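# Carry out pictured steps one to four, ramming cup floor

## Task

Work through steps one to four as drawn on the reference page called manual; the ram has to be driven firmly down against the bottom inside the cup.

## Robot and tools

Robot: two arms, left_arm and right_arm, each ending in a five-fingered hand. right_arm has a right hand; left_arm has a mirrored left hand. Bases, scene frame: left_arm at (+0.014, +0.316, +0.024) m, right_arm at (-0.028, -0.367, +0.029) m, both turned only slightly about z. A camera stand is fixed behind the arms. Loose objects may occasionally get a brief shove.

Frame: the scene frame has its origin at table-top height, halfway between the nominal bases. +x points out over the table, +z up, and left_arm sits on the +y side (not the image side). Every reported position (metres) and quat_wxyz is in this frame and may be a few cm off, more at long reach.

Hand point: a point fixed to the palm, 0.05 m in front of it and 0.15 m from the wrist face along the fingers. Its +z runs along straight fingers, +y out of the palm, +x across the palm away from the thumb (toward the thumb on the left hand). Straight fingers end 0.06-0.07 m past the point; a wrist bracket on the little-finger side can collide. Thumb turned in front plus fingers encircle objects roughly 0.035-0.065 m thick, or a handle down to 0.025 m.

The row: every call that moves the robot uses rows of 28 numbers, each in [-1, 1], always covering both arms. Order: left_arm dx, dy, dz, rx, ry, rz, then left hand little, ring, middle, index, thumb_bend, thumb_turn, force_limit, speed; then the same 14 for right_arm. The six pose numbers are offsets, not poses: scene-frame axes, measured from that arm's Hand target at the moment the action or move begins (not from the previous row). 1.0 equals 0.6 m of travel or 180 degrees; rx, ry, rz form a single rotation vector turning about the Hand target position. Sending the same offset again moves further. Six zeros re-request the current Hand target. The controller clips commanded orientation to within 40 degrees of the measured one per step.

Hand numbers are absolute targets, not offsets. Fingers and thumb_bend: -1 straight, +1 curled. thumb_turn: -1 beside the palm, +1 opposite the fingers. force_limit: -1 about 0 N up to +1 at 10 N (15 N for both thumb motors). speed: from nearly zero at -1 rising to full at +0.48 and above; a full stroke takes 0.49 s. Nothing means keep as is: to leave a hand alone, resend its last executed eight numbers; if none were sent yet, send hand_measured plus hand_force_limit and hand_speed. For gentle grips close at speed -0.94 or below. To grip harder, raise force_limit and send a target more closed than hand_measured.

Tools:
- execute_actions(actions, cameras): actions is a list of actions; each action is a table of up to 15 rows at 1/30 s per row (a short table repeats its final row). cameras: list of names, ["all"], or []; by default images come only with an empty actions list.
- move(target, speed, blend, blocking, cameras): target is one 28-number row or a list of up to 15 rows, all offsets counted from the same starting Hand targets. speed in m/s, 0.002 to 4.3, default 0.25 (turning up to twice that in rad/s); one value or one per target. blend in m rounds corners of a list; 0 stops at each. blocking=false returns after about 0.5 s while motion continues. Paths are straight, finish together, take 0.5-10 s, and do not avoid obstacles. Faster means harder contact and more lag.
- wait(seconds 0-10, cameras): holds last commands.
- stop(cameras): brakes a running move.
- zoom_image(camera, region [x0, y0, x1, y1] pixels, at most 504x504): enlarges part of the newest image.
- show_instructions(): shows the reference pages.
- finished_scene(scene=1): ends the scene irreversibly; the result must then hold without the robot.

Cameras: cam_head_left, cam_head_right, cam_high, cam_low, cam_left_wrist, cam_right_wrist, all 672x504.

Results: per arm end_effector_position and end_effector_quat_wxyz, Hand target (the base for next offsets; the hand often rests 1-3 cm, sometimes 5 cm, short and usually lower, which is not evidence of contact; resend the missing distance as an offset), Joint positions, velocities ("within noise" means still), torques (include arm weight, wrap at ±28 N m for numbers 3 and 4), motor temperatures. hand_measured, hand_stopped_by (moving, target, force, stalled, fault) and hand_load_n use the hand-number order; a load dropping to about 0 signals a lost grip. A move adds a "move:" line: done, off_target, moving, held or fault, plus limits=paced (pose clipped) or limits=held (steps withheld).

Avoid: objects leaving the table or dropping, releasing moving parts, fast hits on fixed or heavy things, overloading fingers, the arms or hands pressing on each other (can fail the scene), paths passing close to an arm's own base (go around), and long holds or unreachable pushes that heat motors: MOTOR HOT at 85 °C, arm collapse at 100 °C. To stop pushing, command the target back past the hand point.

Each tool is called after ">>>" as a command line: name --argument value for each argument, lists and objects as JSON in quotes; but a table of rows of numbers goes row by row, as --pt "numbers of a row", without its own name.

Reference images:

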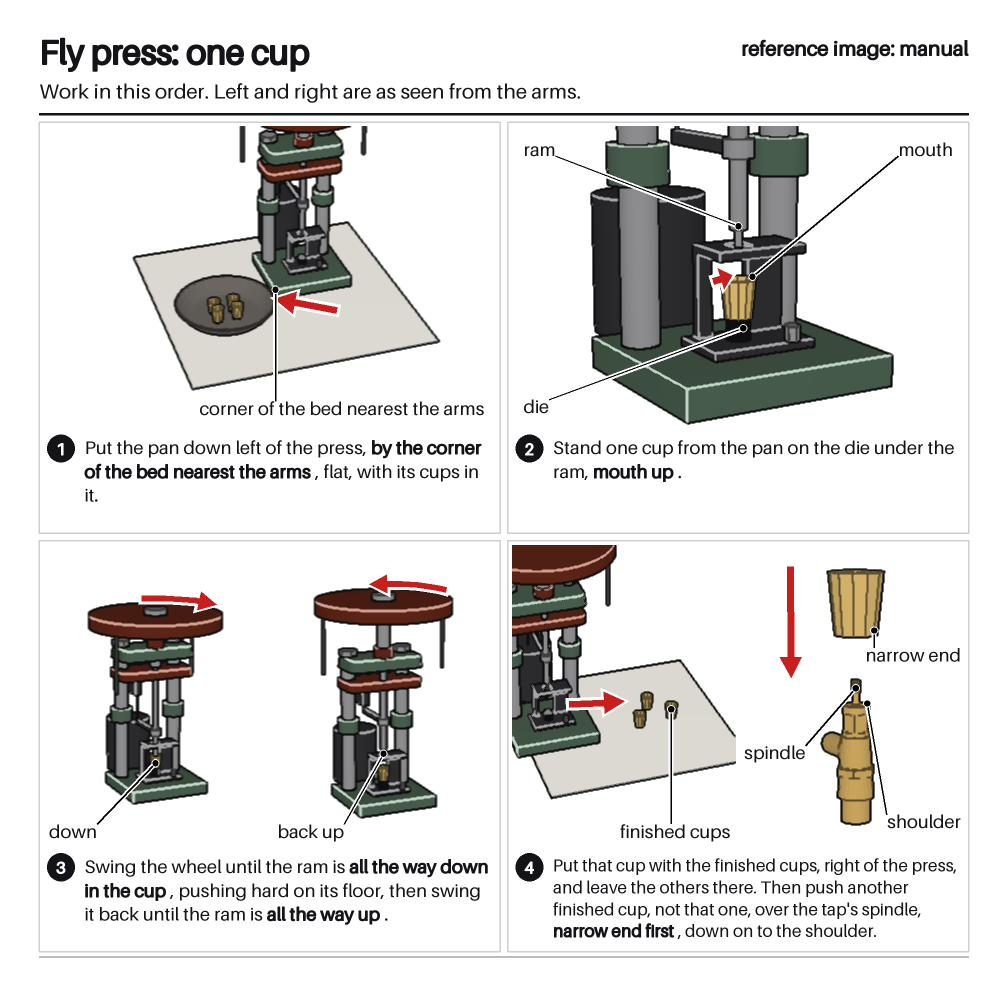

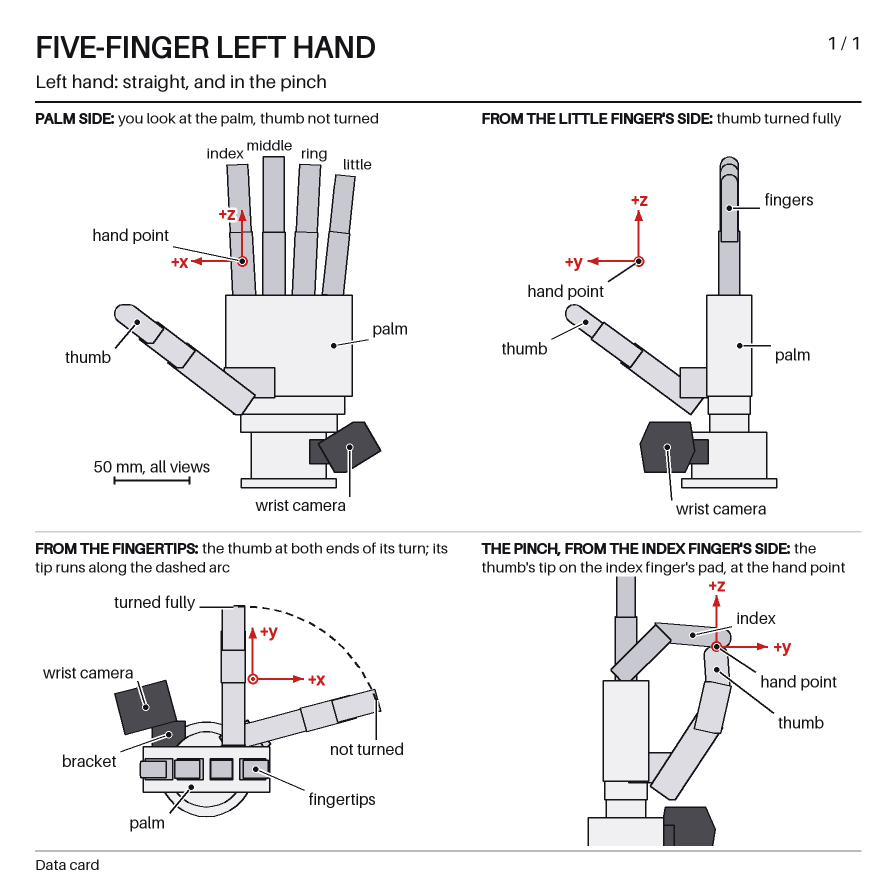

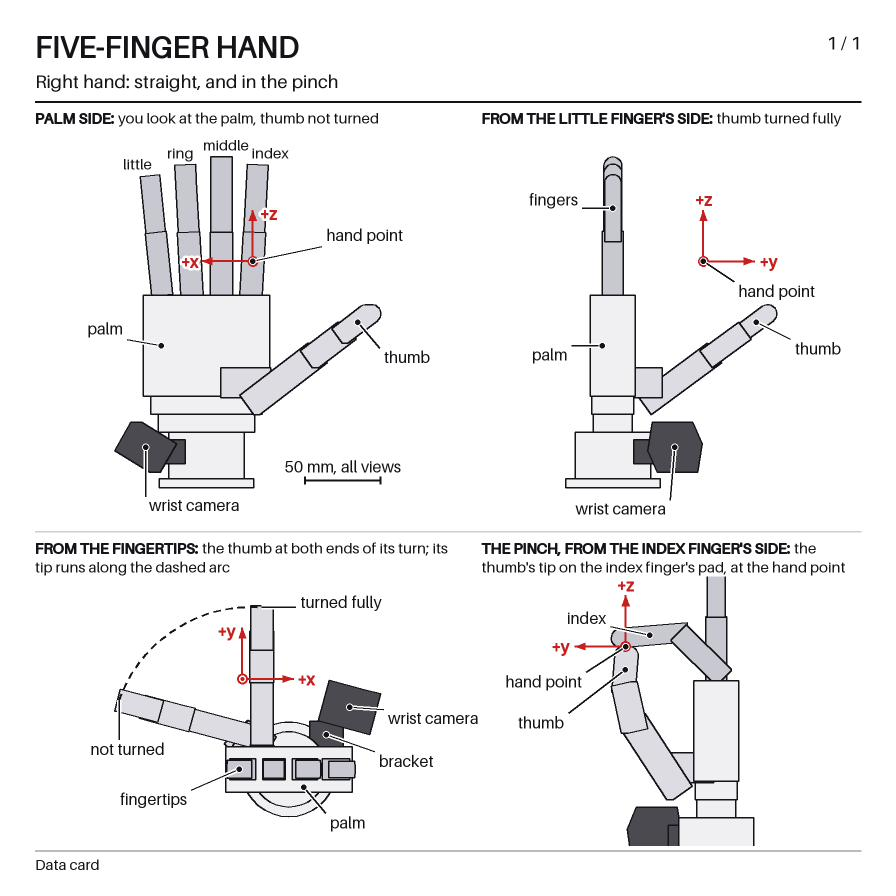

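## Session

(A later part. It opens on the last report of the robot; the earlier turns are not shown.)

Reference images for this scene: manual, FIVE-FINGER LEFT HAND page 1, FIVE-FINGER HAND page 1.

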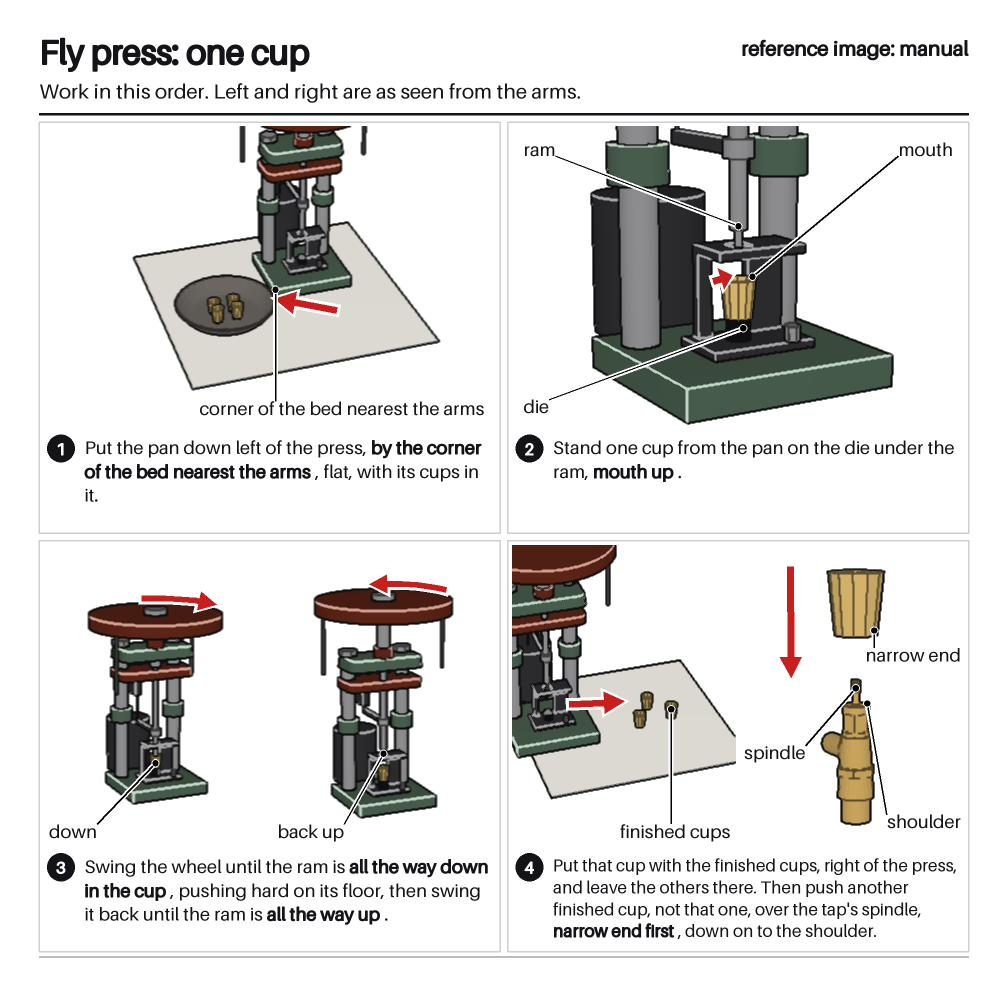

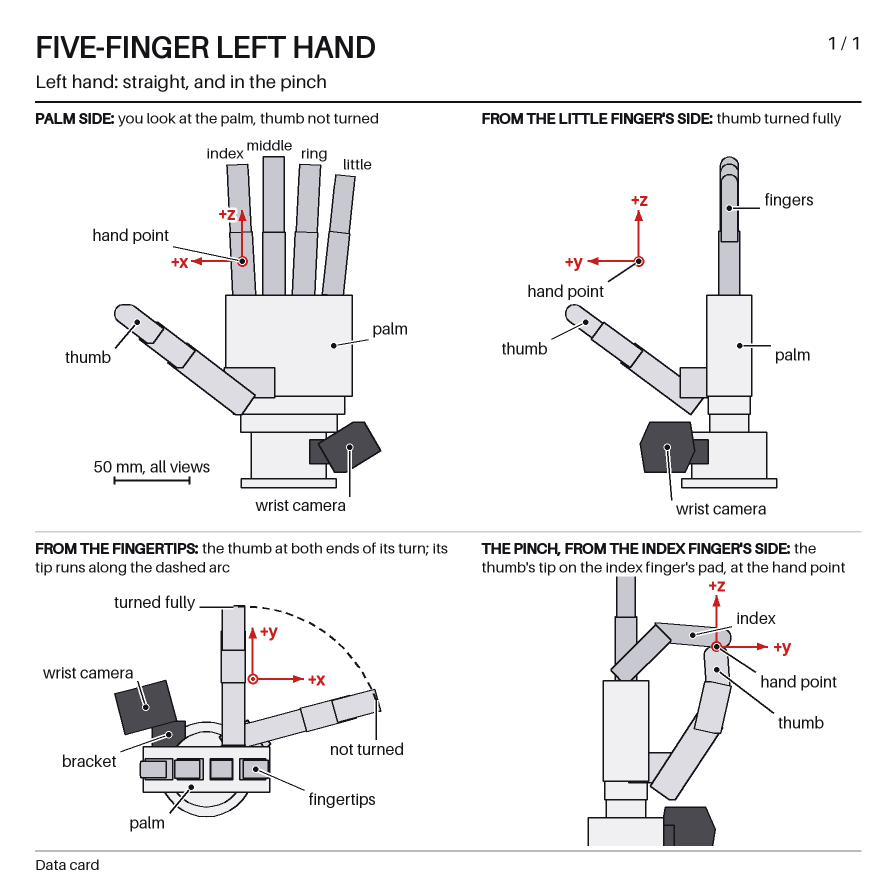

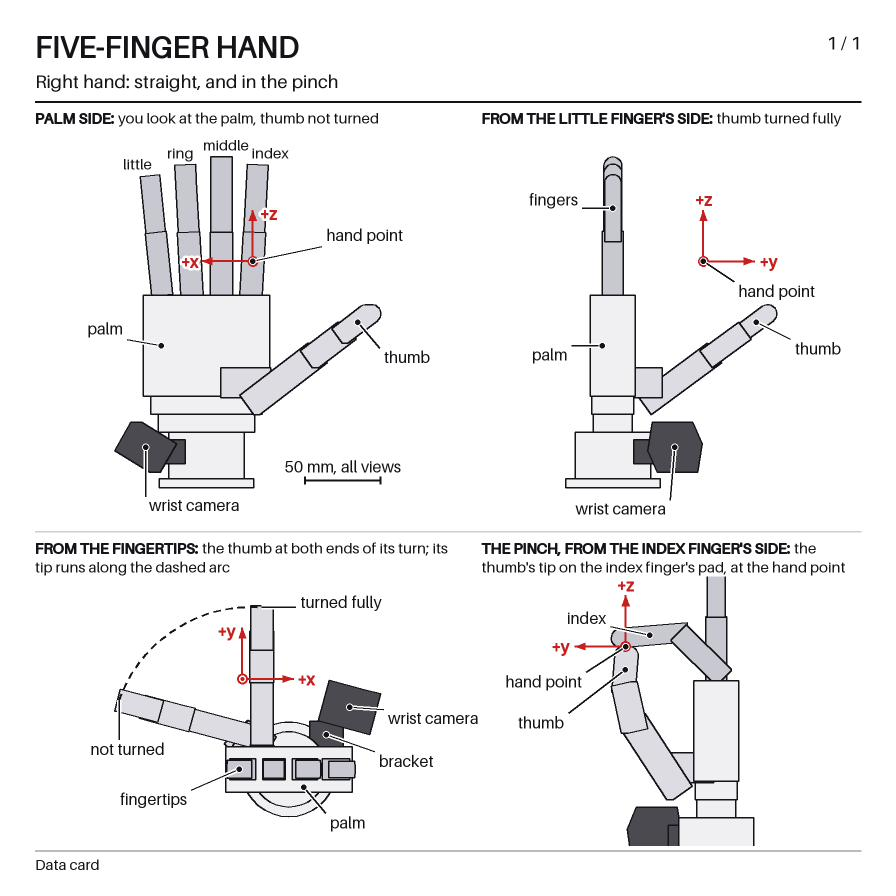

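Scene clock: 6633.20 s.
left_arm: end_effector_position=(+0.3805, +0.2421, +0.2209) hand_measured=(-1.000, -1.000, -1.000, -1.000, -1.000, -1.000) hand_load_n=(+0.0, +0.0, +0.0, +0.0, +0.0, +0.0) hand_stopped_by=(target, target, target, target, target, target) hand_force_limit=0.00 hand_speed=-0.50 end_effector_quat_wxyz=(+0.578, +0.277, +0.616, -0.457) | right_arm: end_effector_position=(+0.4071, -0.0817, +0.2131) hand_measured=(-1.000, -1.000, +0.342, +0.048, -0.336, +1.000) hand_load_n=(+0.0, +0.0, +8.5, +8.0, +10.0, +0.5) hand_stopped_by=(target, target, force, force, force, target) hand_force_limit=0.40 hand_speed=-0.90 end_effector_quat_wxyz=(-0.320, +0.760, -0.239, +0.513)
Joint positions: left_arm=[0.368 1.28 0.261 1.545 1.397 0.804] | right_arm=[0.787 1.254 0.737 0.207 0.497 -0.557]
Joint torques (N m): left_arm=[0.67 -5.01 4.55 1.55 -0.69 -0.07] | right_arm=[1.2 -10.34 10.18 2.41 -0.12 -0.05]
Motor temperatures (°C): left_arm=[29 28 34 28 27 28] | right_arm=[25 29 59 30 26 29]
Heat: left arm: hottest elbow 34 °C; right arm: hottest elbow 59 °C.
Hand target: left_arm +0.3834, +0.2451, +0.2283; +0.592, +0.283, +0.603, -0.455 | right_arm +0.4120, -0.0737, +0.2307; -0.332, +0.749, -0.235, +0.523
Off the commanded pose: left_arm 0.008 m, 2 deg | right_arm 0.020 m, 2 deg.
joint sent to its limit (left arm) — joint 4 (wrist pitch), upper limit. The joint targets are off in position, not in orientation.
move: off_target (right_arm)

>>> execute_actions --actions '[]' --cameras '["cam_left_wrist","cam_low","cam_right_wrist"]'

>>> zoom_image --camera "cam_left_wrist" --region '[435, 190, 505, 260]'

>>> zoom_image --camera "cam_low" --region '[288, 240, 328, 300]'

>>> zoom_image --camera "cam_right_wrist" --region '[480, 410, 550, 480]'

Scene clock: 6655.43 s.
left_arm: end_effector_position=(+0.3805, +0.2421, +0.2209) hand_measured=(-1.000, -1.000, -1.000, -1.000, -1.000, -1.000) hand_load_n=(+0.0, +0.0, +0.0, +0.0, +0.0, +0.0) hand_stopped_by=(target, target, target, target, target, target) hand_force_limit=0.00 hand_speed=-0.50 end_effector_quat_wxyz=(+0.578, +0.277, +0.616, -0.457) | right_arm: end_effector_position=(+0.4071, -0.0817, +0.2131) hand_measured=(-1.000, -1.000, +0.342, +0.048, -0.336, +1.000) hand_load_n=(+0.0, +0.0, +8.0, +8.0, +10.5, +0.5) hand_stopped_by=(target, target, force, force, force, target) hand_force_limit=0.40 hand_speed=-0.90 end_effector_quat_wxyz=(-0.320, +0.760, -0.239, +0.513)
Joint positions: left_arm=[0.368 1.28 0.261 1.545 1.397 0.804] | right_arm=[0.787 1.254 0.737 0.207 0.497 -0.557]
Joint velocities: within noise
Joint torques (N m): left_arm=[0.67 -5.01 4.55 1.55 -0.69 -0.07] | right_arm=[1.14 -10.46 10.19 2.41 -0.11 -0.04]
Motor temperatures (°C): left_arm=[29 28 34 28 27 28] | right_arm=[25 29 56 30 26 29]
Heat: left arm: hottest elbow 34 °C; right arm: hottest elbow 56 °C.
Hand target: left_arm +0.3834, +0.2451, +0.2283; +0.592, +0.283, +0.603, -0.455 | right_arm +0.4120, -0.0737, +0.2307; -0.332, +0.749, -0.235, +0.523
Off the commanded pose: left_arm 0.008 m, 2 deg | right_arm 0.020 m, 2 deg.
camera_calibration:
cam_left_wrist: T_world_to_cam=[[-0.891455, -0.452046, 0.0310142, 0.435598], [-0.22614, 0.384555, -0.894974, 0.187958], [0.392643, -0.804843, -0.445039, 0.259583], [0, 0, 0, 1]] pos_world=[0.328897, 0.333554, 0.270233]
cam_right_wrist: T_world_to_cam=[[0.0758412, -0.831364, -0.550529, 0.0219991], [-0.7709, 0.301295, -0.56119, 0.461457], [0.632425, 0.466964, -0.618048, 0.0290902], [0, 0, 0, 1]] pos_world=[0.335671, -0.134329, 0.289055]
Images, in order (width x height): cam_low 672x504, cam_left_wrist 672x504, cam_right_wrist 672x504.

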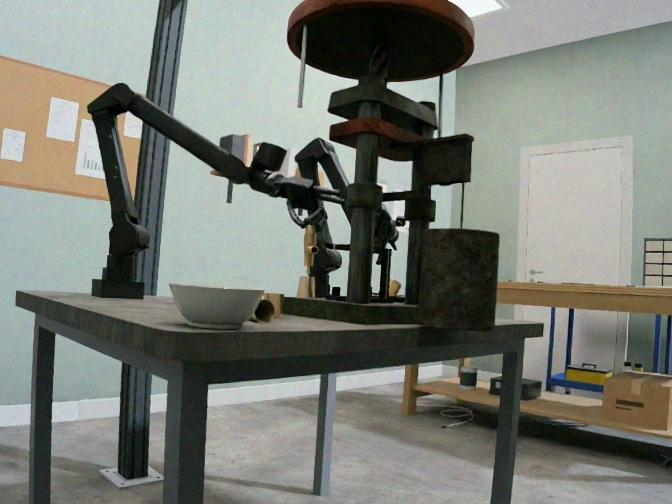

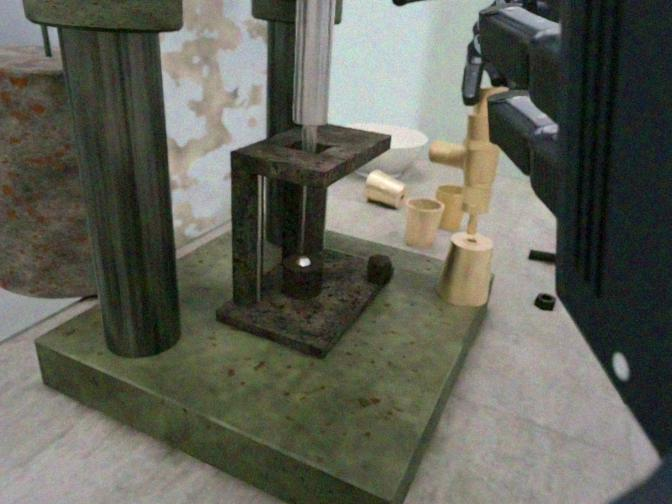

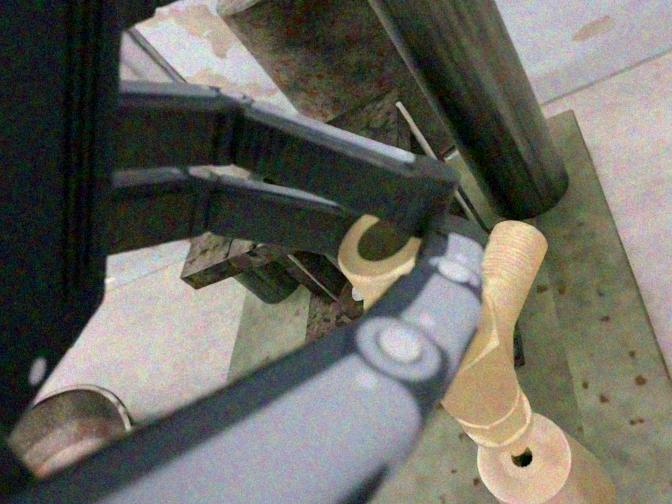

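Scaled by 7.200.

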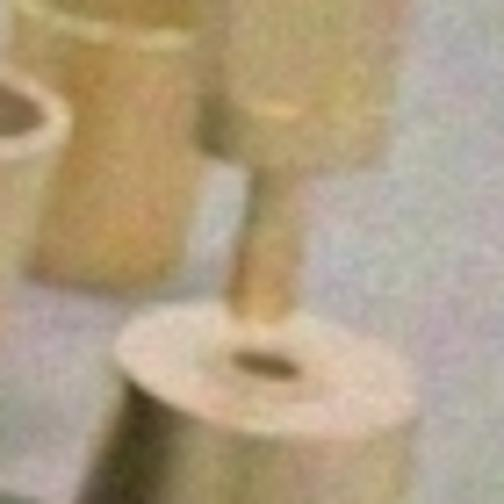

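Scaled by 8.400.

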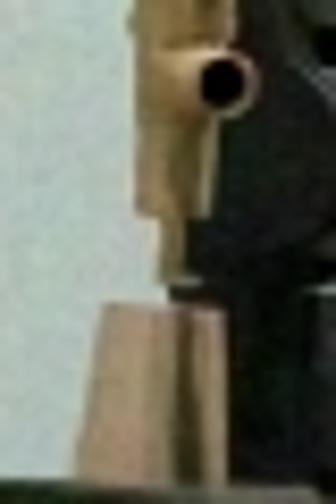

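Scaled by 7.200.

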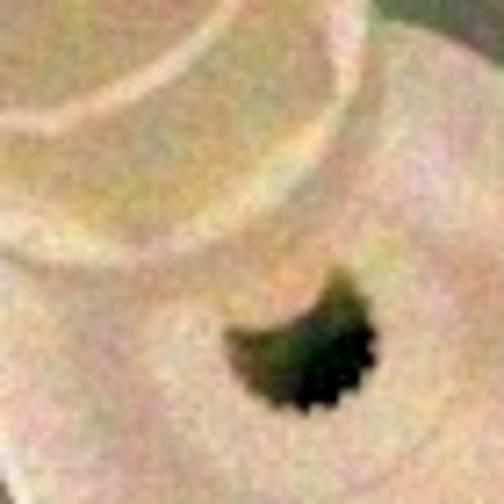

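>>> move --target '[0,0,0,0,0,0,-1,-1,-1,-1,-1,-1,0.0,-0.5,-0.00121,-0.001175,-0.00259,-0.000666,0.000685,0,-1,-1,0.4,0.2,-0.2,1.0,0.4,-0.9]' --speed 0.03

Scene clock: 6662.03 s.
left_arm: end_effector_position=(+0.3805, +0.2421, +0.2209) hand_measured=(-1.000, -1.000, -1.000, -1.000, -1.000, -1.000) hand_load_n=(+0.0, +0.0, +0.0, +0.0, +0.0, +0.0) hand_stopped_by=(target, target, target, target, target, target) hand_force_limit=0.00 hand_speed=-0.50 end_effector_quat_wxyz=(+0.578, +0.277, +0.616, -0.457) | right_arm: end_effector_position=(+0.4071, -0.0817, +0.2131) hand_measured=(-1.000, -1.000, +0.342, +0.048, -0.336, +1.000) hand_load_n=(+0.0, +0.0, +8.5, +8.0, +10.0, +0.5) hand_stopped_by=(target, target, force, force, force, target) hand_force_limit=0.40 hand_speed=-0.90 end_effector_quat_wxyz=(-0.320, +0.760, -0.239, +0.513)
Joint positions: left_arm=[0.368 1.28 0.261 1.545 1.397 0.804] | right_arm=[0.787 1.254 0.737 0.207 0.497 -0.557]
Joint torques (N m): left_arm=[0.67 -5.01 4.56 1.54 -0.69 -0.08] | right_arm=[1.08 -10.4 9.96 2.39 -0.12 -0.05]
Motor temperatures (°C): left_arm=[29 28 34 28 27 28] | right_arm=[25 29 55 30 26 29]
Heat: left arm: hottest elbow 34 °C; right arm: hottest elbow 55 °C.
Hand target: left_arm +0.3834, +0.2451, +0.2283; +0.592, +0.283, +0.603, -0.455 | right_arm +0.4113, -0.0744, +0.2292; -0.331, +0.750, -0.235, +0.522
Off the commanded pose: left_arm 0.008 m, 2 deg | right_arm 0.018 m, 2 deg.
joint sent to its limit (left arm) — joint 4 (wrist pitch), upper limit. The joint targets are off in position, not in orientation.
move: off_target (right_arm)

>>> move --target '[0,0,0,0,0,0,-1,-1,-1,-1,-1,-1,0.0,-0.5,-0.00121,-0.001175,-0.00259,-0.000666,0.000685,0,-1,-1,0.4,0.2,-0.2,1.0,0.4,-0.9]' --speed 0.03

Scene clock: 6668.70 s.
left_arm: end_effector_position=(+0.3805, +0.2421, +0.2209) hand_measured=(-1.000, -1.000, -1.000, -1.000, -1.000, -1.000) hand_load_n=(+0.0, +0.0, +0.0, +0.0, -0.5, +0.0) hand_stopped_by=(target, target, target, target, target, target) hand_force_limit=0.00 hand_speed=-0.50 end_effector_quat_wxyz=(+0.578, +0.277, +0.616, -0.457) | right_arm: end_effector_position=(+0.4060, -0.0828, +0.2106) hand_measured=(-1.000, -1.000, +0.342, +0.048, -0.336, +1.000) hand_load_n=(+0.0, +0.0, +8.5, +8.0, +10.5, +0.5) hand_stopped_by=(target, target, force, force, force, target) hand_force_limit=0.40 hand_speed=-0.90 end_effector_quat_wxyz=(-0.318, +0.761, -0.239, +0.512)
Joint positions: left_arm=[0.368 1.28 0.261 1.545 1.397 0.804] | right_arm=[0.787 1.254 0.732 0.207 0.497 -0.557]
Joint torques (N m): left_arm=[0.62 -5.01 4.56 1.54 -0.69 -0.07] | right_arm=[1.08 -10.4 10.1 2.36 -0.12 -0.04]
Heat: left arm: hottest elbow 34 °C; right arm: hottest elbow 54 °C.
Hand target: left_arm +0.3834, +0.2451, +0.2283; +0.592, +0.283, +0.603, -0.455 | right_arm +0.4106, -0.0751, +0.2276; -0.330, +0.751, -0.234, +0.522
Off the commanded pose: left_arm 0.008 m, 2 deg | right_arm 0.019 m, 2 deg.
joint sent to its limit (left arm) — joint 4 (wrist pitch), upper limit. The joint targets are off in position, not in orientation.
move: off_target (right_arm)

>>> wait --seconds 0.5 --cameras '["cam_left_wrist","cam_low","cam_right_wrist"]'

>>> zoom_image --camera "cam_left_wrist" --region '[435, 190, 505, 260]'

>>> zoom_image --camera "cam_low" --region '[288, 240, 328, 300]'

>>> zoom_image --camera "cam_right_wrist" --region '[480, 410, 550, 480]'

Scene clock: 6672.37 s.
left_arm: end_effector_position=(+0.3805, +0.2421, +0.2209) hand_measured=(-1.000, -1.000, -1.000, -1.000, -1.000, -1.000) hand_load_n=(+0.0, +0.0, +0.0, +0.0, +0.0, +0.0) hand_stopped_by=(target, target, target, target, target, target) hand_force_limit=0.00 hand_speed=-0.50 end_effector_quat_wxyz=(+0.578, +0.277, +0.616, -0.457) | right_arm: end_effector_position=(+0.4060, -0.0828, +0.2106) hand_measured=(-1.000, -1.000, +0.342, +0.048, -0.336, +1.000) hand_load_n=(+0.0, +0.0, +8.5, +8.0, +10.5, +0.5) hand_stopped_by=(target, target, force, force, force, target) hand_force_limit=0.40 hand_speed=-0.90 end_effector_quat_wxyz=(-0.318, +0.761, -0.239, +0.512)
Joint positions: left_arm=[0.368 1.28 0.261 1.545 1.397 0.804] | right_arm=[0.787 1.254 0.732 0.207 0.497 -0.557]
Joint torques (N m): left_arm=[0.67 -5.01 4.55 1.54 -0.69 -0.07] | right_arm=[1.26 -10.34 10.09 2.4 -0.12 -0.04]
Heat: left arm: hottest elbow 34 °C; right arm: hottest elbow 54 °C.
Hand target: left_arm +0.3834, +0.2451, +0.2283; +0.592, +0.283, +0.603, -0.455 | right_arm +0.4106, -0.0751, +0.2276; -0.330, +0.751, -0.234, +0.522
Off the commanded pose: left_arm 0.008 m, 2 deg | right_arm 0.019 m, 2 deg.
wait: 0.50 s; at rest from the start
camera_calibration:
cam_left_wrist: T_world_to_cam=[[-0.891455, -0.452046, 0.0310142, 0.435598], [-0.22614, 0.384555, -0.894974, 0.187958], [0.392643, -0.804843, -0.445039, 0.259583], [0, 0, 0, 1]] pos_world=[0.328897, 0.333554, 0.270233]
cam_right_wrist: T_world_to_cam=[[0.0740404, -0.833105, -0.548137, 0.0199274], [-0.772749, 0.29951, -0.559601, 0.459746], [0.630379, 0.465005, -0.621605, 0.0301729], [0, 0, 0, 1]] pos_world=[0.334773, -0.135128, 0.286953]
Images, in order (width x height): cam_low 672x504, cam_left_wrist 672x504, cam_right_wrist 672x504.

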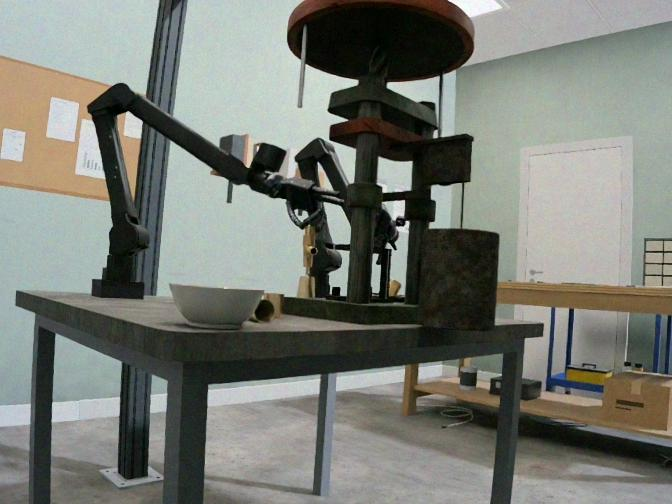

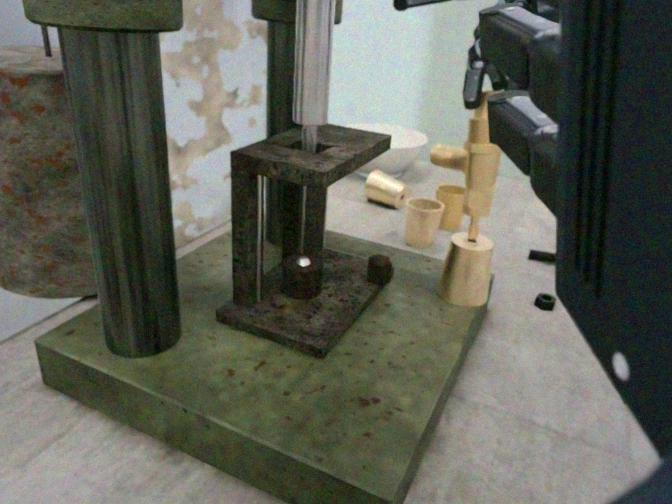

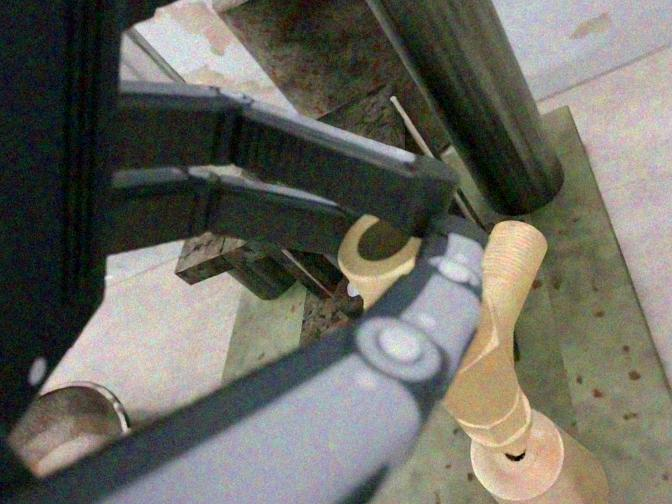

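Scaled by 7.200.

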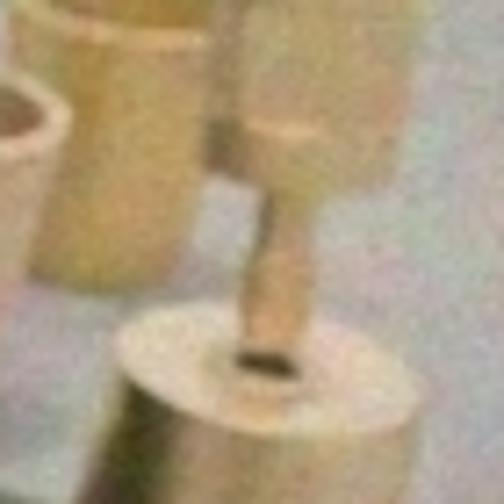

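Scaled by 8.400.

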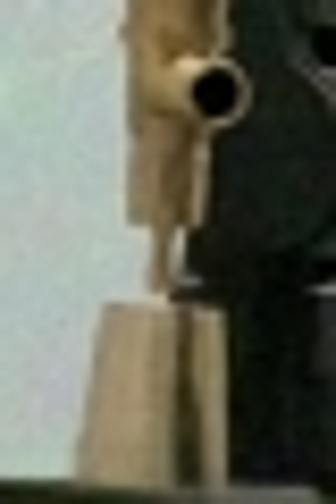

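Scaled by 7.200.

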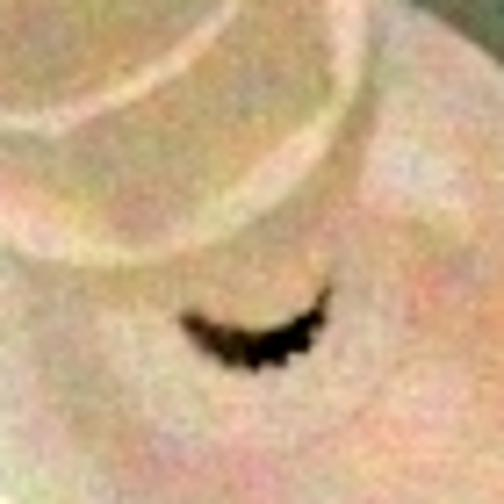

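>>> zoom_image --camera "cam_left_wrist" --region '[455, 217, 490, 252]'

>>> zoom_image --camera "cam_right_wrist" --region '[470, 400, 570, 500]'

Scaled by 14.400.

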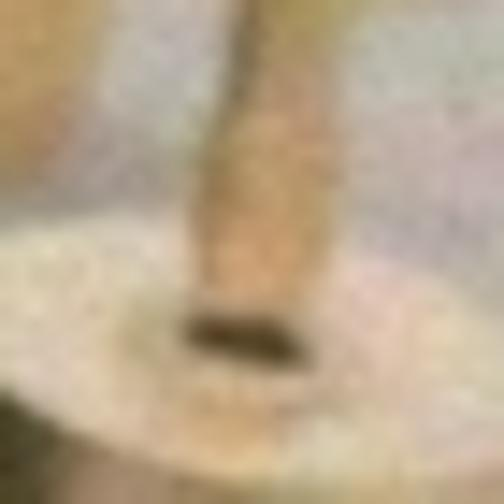

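Scaled by 5.040.

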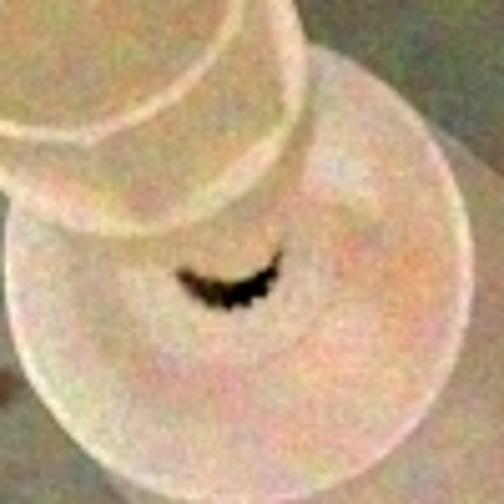

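>>> zoom_image --camera "cam_low" --region '[296, 262, 320, 286]'

Scaled by 21.000.

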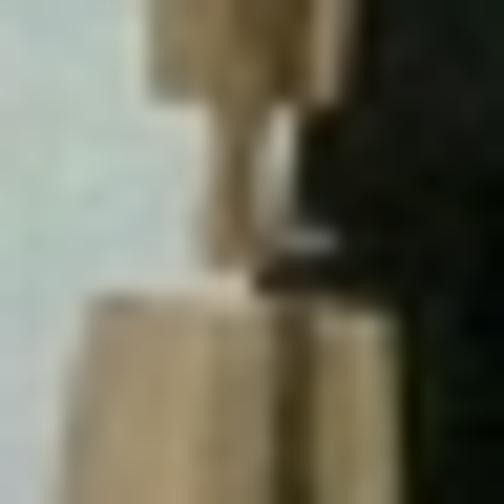

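>>> move --target '[0,0,0,0,0,0,-1,-1,-1,-1,-1,-1,0.0,-0.5,0.0095,-0.0145,0,0,0,-0.006366,-1,-1,0.4,0.2,-0.2,1.0,0.4,-0.9]' --speed 0.03

Scene clock: 6755.20 s.
left_arm: end_effector_position=(+0.3805, +0.2421, +0.2209) hand_measured=(-1.000, -1.000, -1.000, -1.000, -1.000, -1.000) hand_load_n=(+0.0, +0.0, +0.0, +0.0, +0.5, +0.0) hand_stopped_by=(target, target, target, target, target, target) hand_force_limit=0.00 hand_speed=-0.50 end_effector_quat_wxyz=(+0.578, +0.277, +0.616, -0.457) | right_arm: end_effector_position=(+0.4060, -0.0828, +0.2106) hand_measured=(-1.000, -1.000, +0.342, +0.048, -0.336, +1.000) hand_load_n=(+0.0, +0.0, +8.5, +8.0, +10.5, +0.5) hand_stopped_by=(target, target, force, force, force, target) hand_force_limit=0.40 hand_speed=-0.90 end_effector_quat_wxyz=(-0.318, +0.761, -0.239, +0.512)
Joint positions: left_arm=[0.368 1.28 0.261 1.545 1.397 0.804] | right_arm=[0.787 1.254 0.732 0.207 0.497 -0.557]
Joint torques (N m): left_arm=[0.67 -5.01 4.57 1.55 -0.69 -0.08] | right_arm=[0.5 -10.34 10.09 2.4 -0.1 -0.04]
Motor temperatures (°C): left_arm=[29 28 34 28 27 28] | right_arm=[25 29 49 30 26 29]
Heat: left arm: hottest elbow 34 °C; right arm: hottest elbow 49 °C.
Hand target: left_arm +0.3834, +0.2451, +0.2283; +0.592, +0.283, +0.603, -0.455 | right_arm +0.4163, -0.0838, +0.2276; -0.325, +0.749, -0.242, +0.525
Off the commanded pose: left_arm 0.008 m, 2 deg | right_arm 0.020 m, 2 deg.
joint sent to its limit (left arm) — joint 4 (wrist pitch), upper limit. The joint targets are off in position, not in orientation.
move: off_target (right_arm)

>>> move --target '[0,0,0,0,0,0,-1,-1,-1,-1,-1,-1,0.0,-0.5,0.0019,-0.0029,0,0,0,-0.001273,-1,-1,0.4,0.2,-0.2,1.0,0.4,-0.9]' --speed 0.03

Scene clock: 6758.80 s.
left_arm: end_effector_position=(+0.3805, +0.2421, +0.2209) hand_measured=(-1.000, -1.000, -1.000, -1.000, -1.000, -1.000) hand_load_n=(+0.0, +0.0, -0.5, +0.0, -0.5, +0.0) hand_stopped_by=(target, target, target, target, target, target) hand_force_limit=0.00 hand_speed=-0.50 end_effector_quat_wxyz=(+0.578, +0.277, +0.616, -0.457) | right_arm: end_effector_position=(+0.4060, -0.0828, +0.2106) hand_measured=(-1.000, -1.000, +0.342, +0.048, -0.336, +1.000) hand_load_n=(+0.0, +0.0, +8.0, +8.0, +10.0, +0.5) hand_stopped_by=(target, target, force, force, force, target) hand_force_limit=0.40 hand_speed=-0.90 end_effector_quat_wxyz=(-0.318, +0.761, -0.239, +0.512)
Joint positions: left_arm=[0.368 1.28 0.261 1.545 1.397 0.804] | right_arm=[0.787 1.254 0.732 0.207 0.497 -0.557]
Joint torques (N m): left_arm=[0.73 -5.01 4.55 1.54 -0.7 -0.07] | right_arm=[0.44 -10.4 10.13 2.39 -0.11 -0.06]
Heat: left arm: hottest elbow 34 °C; right arm: hottest elbow 49 °C.
Hand target: left_arm +0.3834, +0.2451, +0.2283; +0.592, +0.283, +0.603, -0.455 | right_arm +0.4174, -0.0855, +0.2276; -0.324, +0.748, -0.243, +0.526
Off the commanded pose: left_arm 0.008 m, 2 deg | right_arm 0.021 m, 2 deg.
joint sent to its limit (left arm) — joint 4 (wrist pitch), upper limit. The joint targets are off in position, not in orientation.
move: off_target (right_arm)

>>> move --target '[0,0,0,0,0,0,-1,-1,-1,-1,-1,-1,0.0,-0.5,0.00143,-0.00218,0,0,0,-0.000955,-1,-1,0.4,0.2,-0.2,1.0,0.4,-0.9]' --speed 0.03

Scene clock: 6762.27 s.
left_arm: end_effector_position=(+0.3805, +0.2421, +0.2209) hand_measured=(-1.000, -1.000, -1.000, -1.000, -1.000, -1.000) hand_load_n=(+0.0, +0.0, +0.0, +0.0, +0.0, +0.0) hand_stopped_by=(target, target, target, target, target, target) hand_force_limit=0.00 hand_speed=-0.50 end_effector_quat_wxyz=(+0.578, +0.277, +0.616, -0.457) | right_arm: end_effector_position=(+0.4069, -0.0841, +0.2106) hand_measured=(-1.000, -1.000, +0.342, +0.048, -0.336, +1.000) hand_load_n=(+0.0, +0.0, +8.0, +8.0, +10.0, +0.5) hand_stopped_by=(target, target, force, force, force, target) hand_force_limit=0.40 hand_speed=-0.90 end_effector_quat_wxyz=(-0.317, +0.761, -0.240, +0.513)
Joint positions: left_arm=[0.368 1.28 0.261 1.545 1.397 0.804] | right_arm=[0.784 1.254 0.732 0.207 0.497 -0.557]
Joint torques (N m): left_arm=[0.67 -5.01 4.56 1.54 -0.69 -0.08] | right_arm=[0.38 -10.46 10.1 2.39 -0.09 -0.05]
Heat: left arm: hottest elbow 34 °C; right arm: hottest elbow 49 °C.
Hand target: left_arm +0.3834, +0.2451, +0.2283; +0.592, +0.283, +0.603, -0.455 | right_arm +0.4183, -0.0868, +0.2276; -0.323, +0.748, -0.244, +0.526
Off the commanded pose: left_arm 0.008 m, 2 deg | right_arm 0.021 m, 2 deg.
joint sent to its limit (left arm) — joint 4 (wrist pitch), upper limit. The joint targets are off in position, not in orientation.
move: off_target (right_arm)

>>> move --target '[0,0,0,0,0,0,-1,-1,-1,-1,-1,-1,0.0,-0.5,-0.00069,0.00257,-0.00042,0.00718,0.00183,-0.00199,-1,-1,0.4,0.2,-0.2,1.0,0.4,-0.9]' --speed 0.03

>>> move --target '[0,0,0,0,0,0,-1,-1,-1,-1,-1,-1,0.0,-0.5,-0.00029,0.00107,-0.00018,0.00299,0.00076,-0.00083,-1,-1,0.4,0.2,-0.2,1.0,0.4,-0.9]' --speed 0.03

Scene clock: 6768.93 s.
left_arm: end_effector_position=(+0.3805, +0.2421, +0.2209) hand_measured=(-1.000, -1.000, -1.000, -1.000, -1.000, -1.000) hand_load_n=(+0.0, +0.0, +0.0, +0.0, +0.0, +0.0) hand_stopped_by=(target, target, target, target, target, target) hand_force_limit=0.00 hand_speed=-0.50 end_effector_quat_wxyz=(+0.578, +0.277, +0.616, -0.457) | right_arm: end_effector_position=(+0.4069, -0.0840, +0.2106) hand_measured=(-1.000, -1.000, +0.342, +0.048, -0.336, +1.000) hand_load_n=(+0.0, +0.0, +8.5, +8.0, +10.5, +0.5) hand_stopped_by=(target, target, force, force, force, target) hand_force_limit=0.40 hand_speed=-0.90 end_effector_quat_wxyz=(-0.318, +0.761, -0.241, +0.513)
Joint positions: left_arm=[0.368 1.28 0.261 1.545 1.397 0.804] | right_arm=[0.784 1.254 0.732 0.207 0.497 -0.555]
Joint torques (N m): left_arm=[0.67 -5.07 4.56 1.54 -0.7 -0.08] | right_arm=[0.5 -10.4 10.14 2.35 -0.09 0.2]
Heat: left arm: hottest elbow 34 °C; right arm: hottest elbow 49 °C.
Hand target: left_arm +0.3834, +0.2451, +0.2283; +0.592, +0.283, +0.603, -0.455 | right_arm +0.4178, -0.0853, +0.2274; -0.329, +0.745, -0.254, +0.522
Off the commanded pose: left_arm 0.008 m, 2 deg | right_arm 0.020 m, 3 deg.
joint sent to its limit (left arm) — joint 4 (wrist pitch), upper limit. The joint targets are off in position, not in orientation.
move: off_target (right_arm)

Scene clock: 6770.07 s.
left_arm: end_effector_position=(+0.3805, +0.2421, +0.2209) hand_measured=(-1.000, -1.000, -1.000, -1.000, -1.000, -1.000) hand_load_n=(+0.0, +0.0, +0.0, +0.0, +0.0, +0.0) hand_stopped_by=(target, target, target, target, target, target) hand_force_limit=0.00 hand_speed=-0.50 end_effector_quat_wxyz=(+0.578, +0.277, +0.616, -0.457) | right_arm: end_effector_position=(+0.4066, -0.0833, +0.2105) hand_measured=(-1.000, -1.000, +0.342, +0.048, -0.336, +1.000) hand_load_n=(+0.0, +0.0, +8.5, +8.0, +10.0, +0.5) hand_stopped_by=(target, target, force, force, force, target) hand_force_limit=0.40 hand_speed=-0.90 end_effector_quat_wxyz=(-0.320, +0.759, -0.245, +0.511)
Joint positions: left_arm=[0.368 1.28 0.261 1.545 1.397 0.804] | right_arm=[0.784 1.254 0.732 0.207 0.497 -0.545]
Joint torques (N m): left_arm=[0.67 -4.95 4.57 1.54 -0.69 -0.08] | right_arm=[0.26 -10.52 10.15 2.3 -0.07 0.19]
Heat: left arm: hottest elbow 34 °C; right arm: hottest elbow 49 °C.
Hand target: left_arm +0.3834, +0.2451, +0.2283; +0.592, +0.283, +0.603, -0.455 | right_arm +0.4177, -0.0847, +0.2272; -0.331, +0.744, -0.257, +0.521
Off the commanded pose: left_arm 0.008 m, 2 deg | right_arm 0.020 m, 3 deg.
joint sent to its limit (left arm) — joint 4 (wrist pitch), upper limit. The joint targets are off in position, not in orientation.
move: off_target (right_arm)

>>> wait --seconds 0.5 --cameras '["cam_left_wrist","cam_low","cam_right_wrist"]'

>>> zoom_image --camera "cam_left_wrist" --region '[455, 217, 490, 252]'

>>> zoom_image --camera "cam_low" --region '[296, 262, 320, 286]'

>>> zoom_image --camera "cam_right_wrist" --region '[480, 410, 550, 480]'

Scene clock: 6775.50 s.
left_arm: end_effector_position=(+0.3805, +0.2421, +0.2209) hand_measured=(-1.000, -1.000, -1.000, -1.000, -1.000, -1.000) hand_load_n=(+0.0, +0.0, +0.0, +0.0, +0.0, +0.0) hand_stopped_by=(target, target, target, target, target, target) hand_force_limit=0.00 hand_speed=-0.50 end_effector_quat_wxyz=(+0.578, +0.277, +0.616, -0.457) | right_arm: end_effector_position=(+0.4066, -0.0833, +0.2105) hand_measured=(-1.000, -1.000, +0.342, +0.048, -0.336, +1.000) hand_load_n=(+0.0, +0.0, +8.5, +8.5, +10.5, +0.5) hand_stopped_by=(target, target, force, force, force, target) hand_force_limit=0.40 hand_speed=-0.90 end_effector_quat_wxyz=(-0.320, +0.759, -0.245, +0.511)
Joint positions: left_arm=[0.368 1.28 0.261 1.545 1.397 0.804] | right_arm=[0.784 1.254 0.732 0.207 0.497 -0.545]
Joint torques (N m): left_arm=[0.62 -5.01 4.55 1.55 -0.7 -0.07] | right_arm=[0.32 -10.34 10.17 2.35 -0.07 0.2]
Heat: left arm: hottest elbow 34 °C; right arm: hottest elbow 49 °C.
Hand target: left_arm +0.3834, +0.2451, +0.2283; +0.592, +0.283, +0.603, -0.455 | right_arm +0.4177, -0.0847, +0.2272; -0.331, +0.744, -0.257, +0.521
Off the commanded pose: left_arm 0.008 m, 2 deg | right_arm 0.020 m, 3 deg.
wait: 0.50 s; at rest from the start
camera_calibration:
cam_left_wrist: T_world_to_cam=[[-0.891455, -0.452046, 0.0310142, 0.435598], [-0.22614, 0.384555, -0.894974, 0.187958], [0.392643, -0.804843, -0.445039, 0.259583], [0, 0, 0, 1]] pos_world=[0.328897, 0.333554, 0.270233]
cam_right_wrist: T_world_to_cam=[[0.0670812, -0.827214, -0.557868, 0.0247726], [-0.772462, 0.310833, -0.553792, 0.4599], [0.631509, 0.468081, -0.61814, 0.0290139], [0, 0, 0, 1]] pos_world=[0.335271, -0.13604, 0.286443]
Images, in order (width x height): cam_low 672x504, cam_left_wrist 672x504, cam_right_wrist 672x504.

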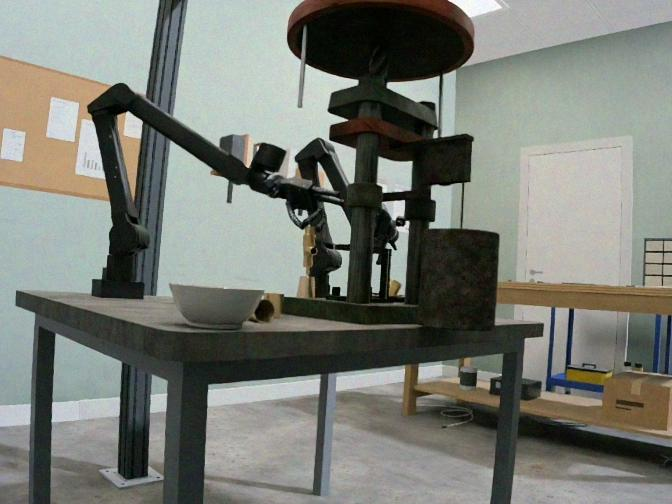

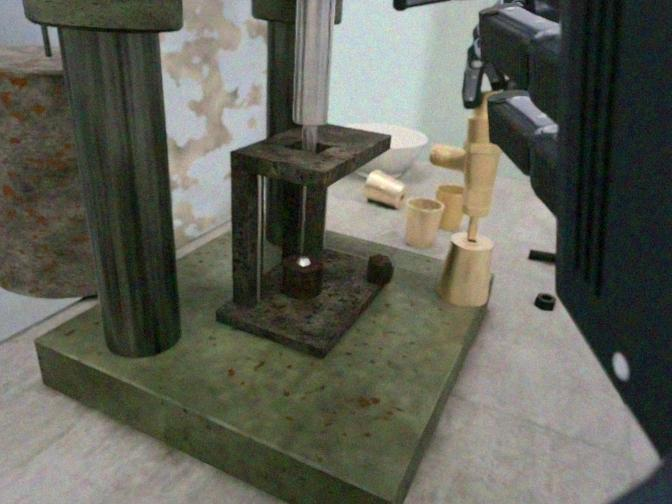

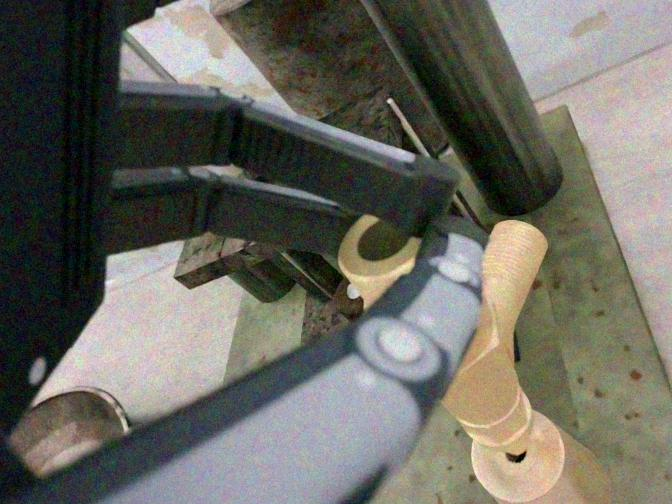

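Scaled by 14.400.

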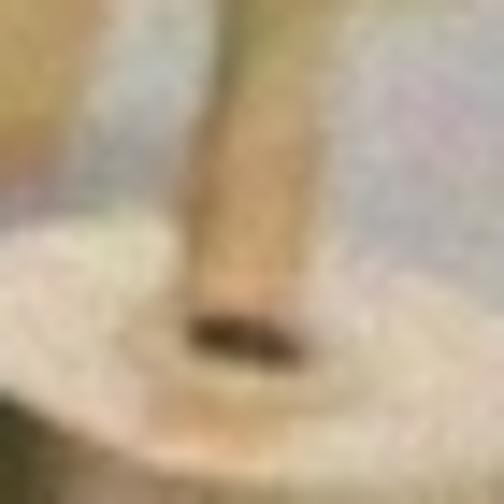

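Scaled by 21.000.

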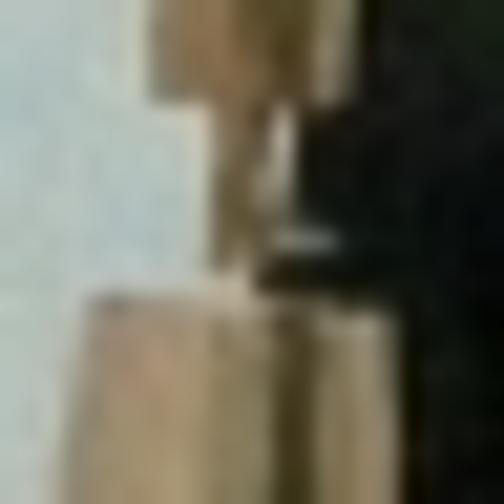

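Scaled by 7.200.

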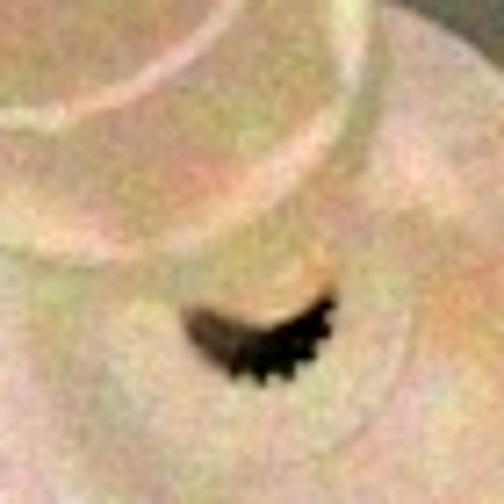

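>>> zoom_image --camera "cam_right_wrist" --region '[500, 435, 535, 470]'

>>> zoom_image --camera "cam_right_wrist" --region '[460, 400, 580, 504]'

Scaled by 14.400.

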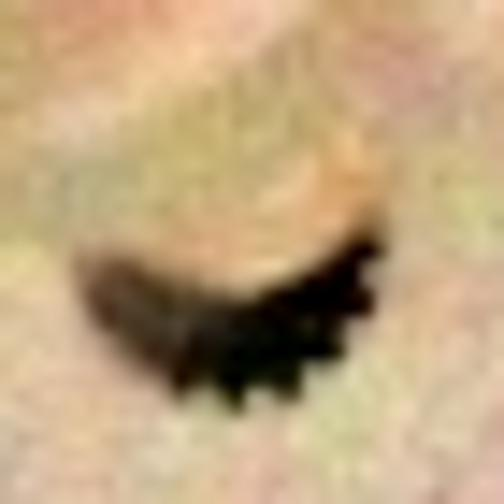

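Scaled by 4.200.

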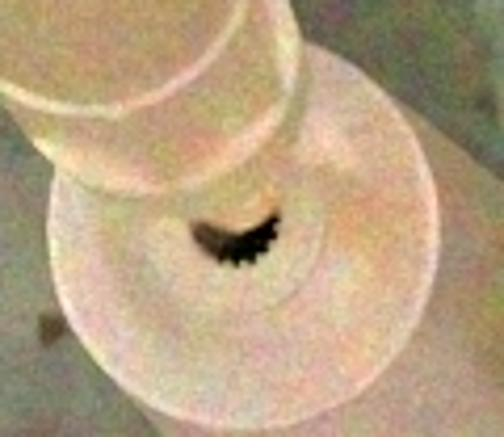

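>>> zoom_image --camera "cam_left_wrist" --region '[460, 215, 484, 239]'

>>> zoom_image --camera "cam_right_wrist" --region '[504, 440, 528, 464]'

Scaled by 21.000.

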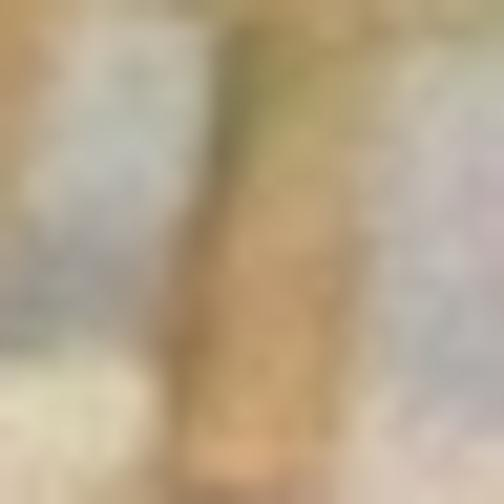

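Scaled by 21.000.

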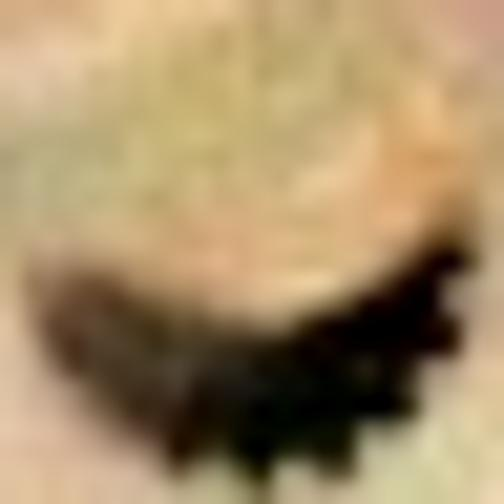

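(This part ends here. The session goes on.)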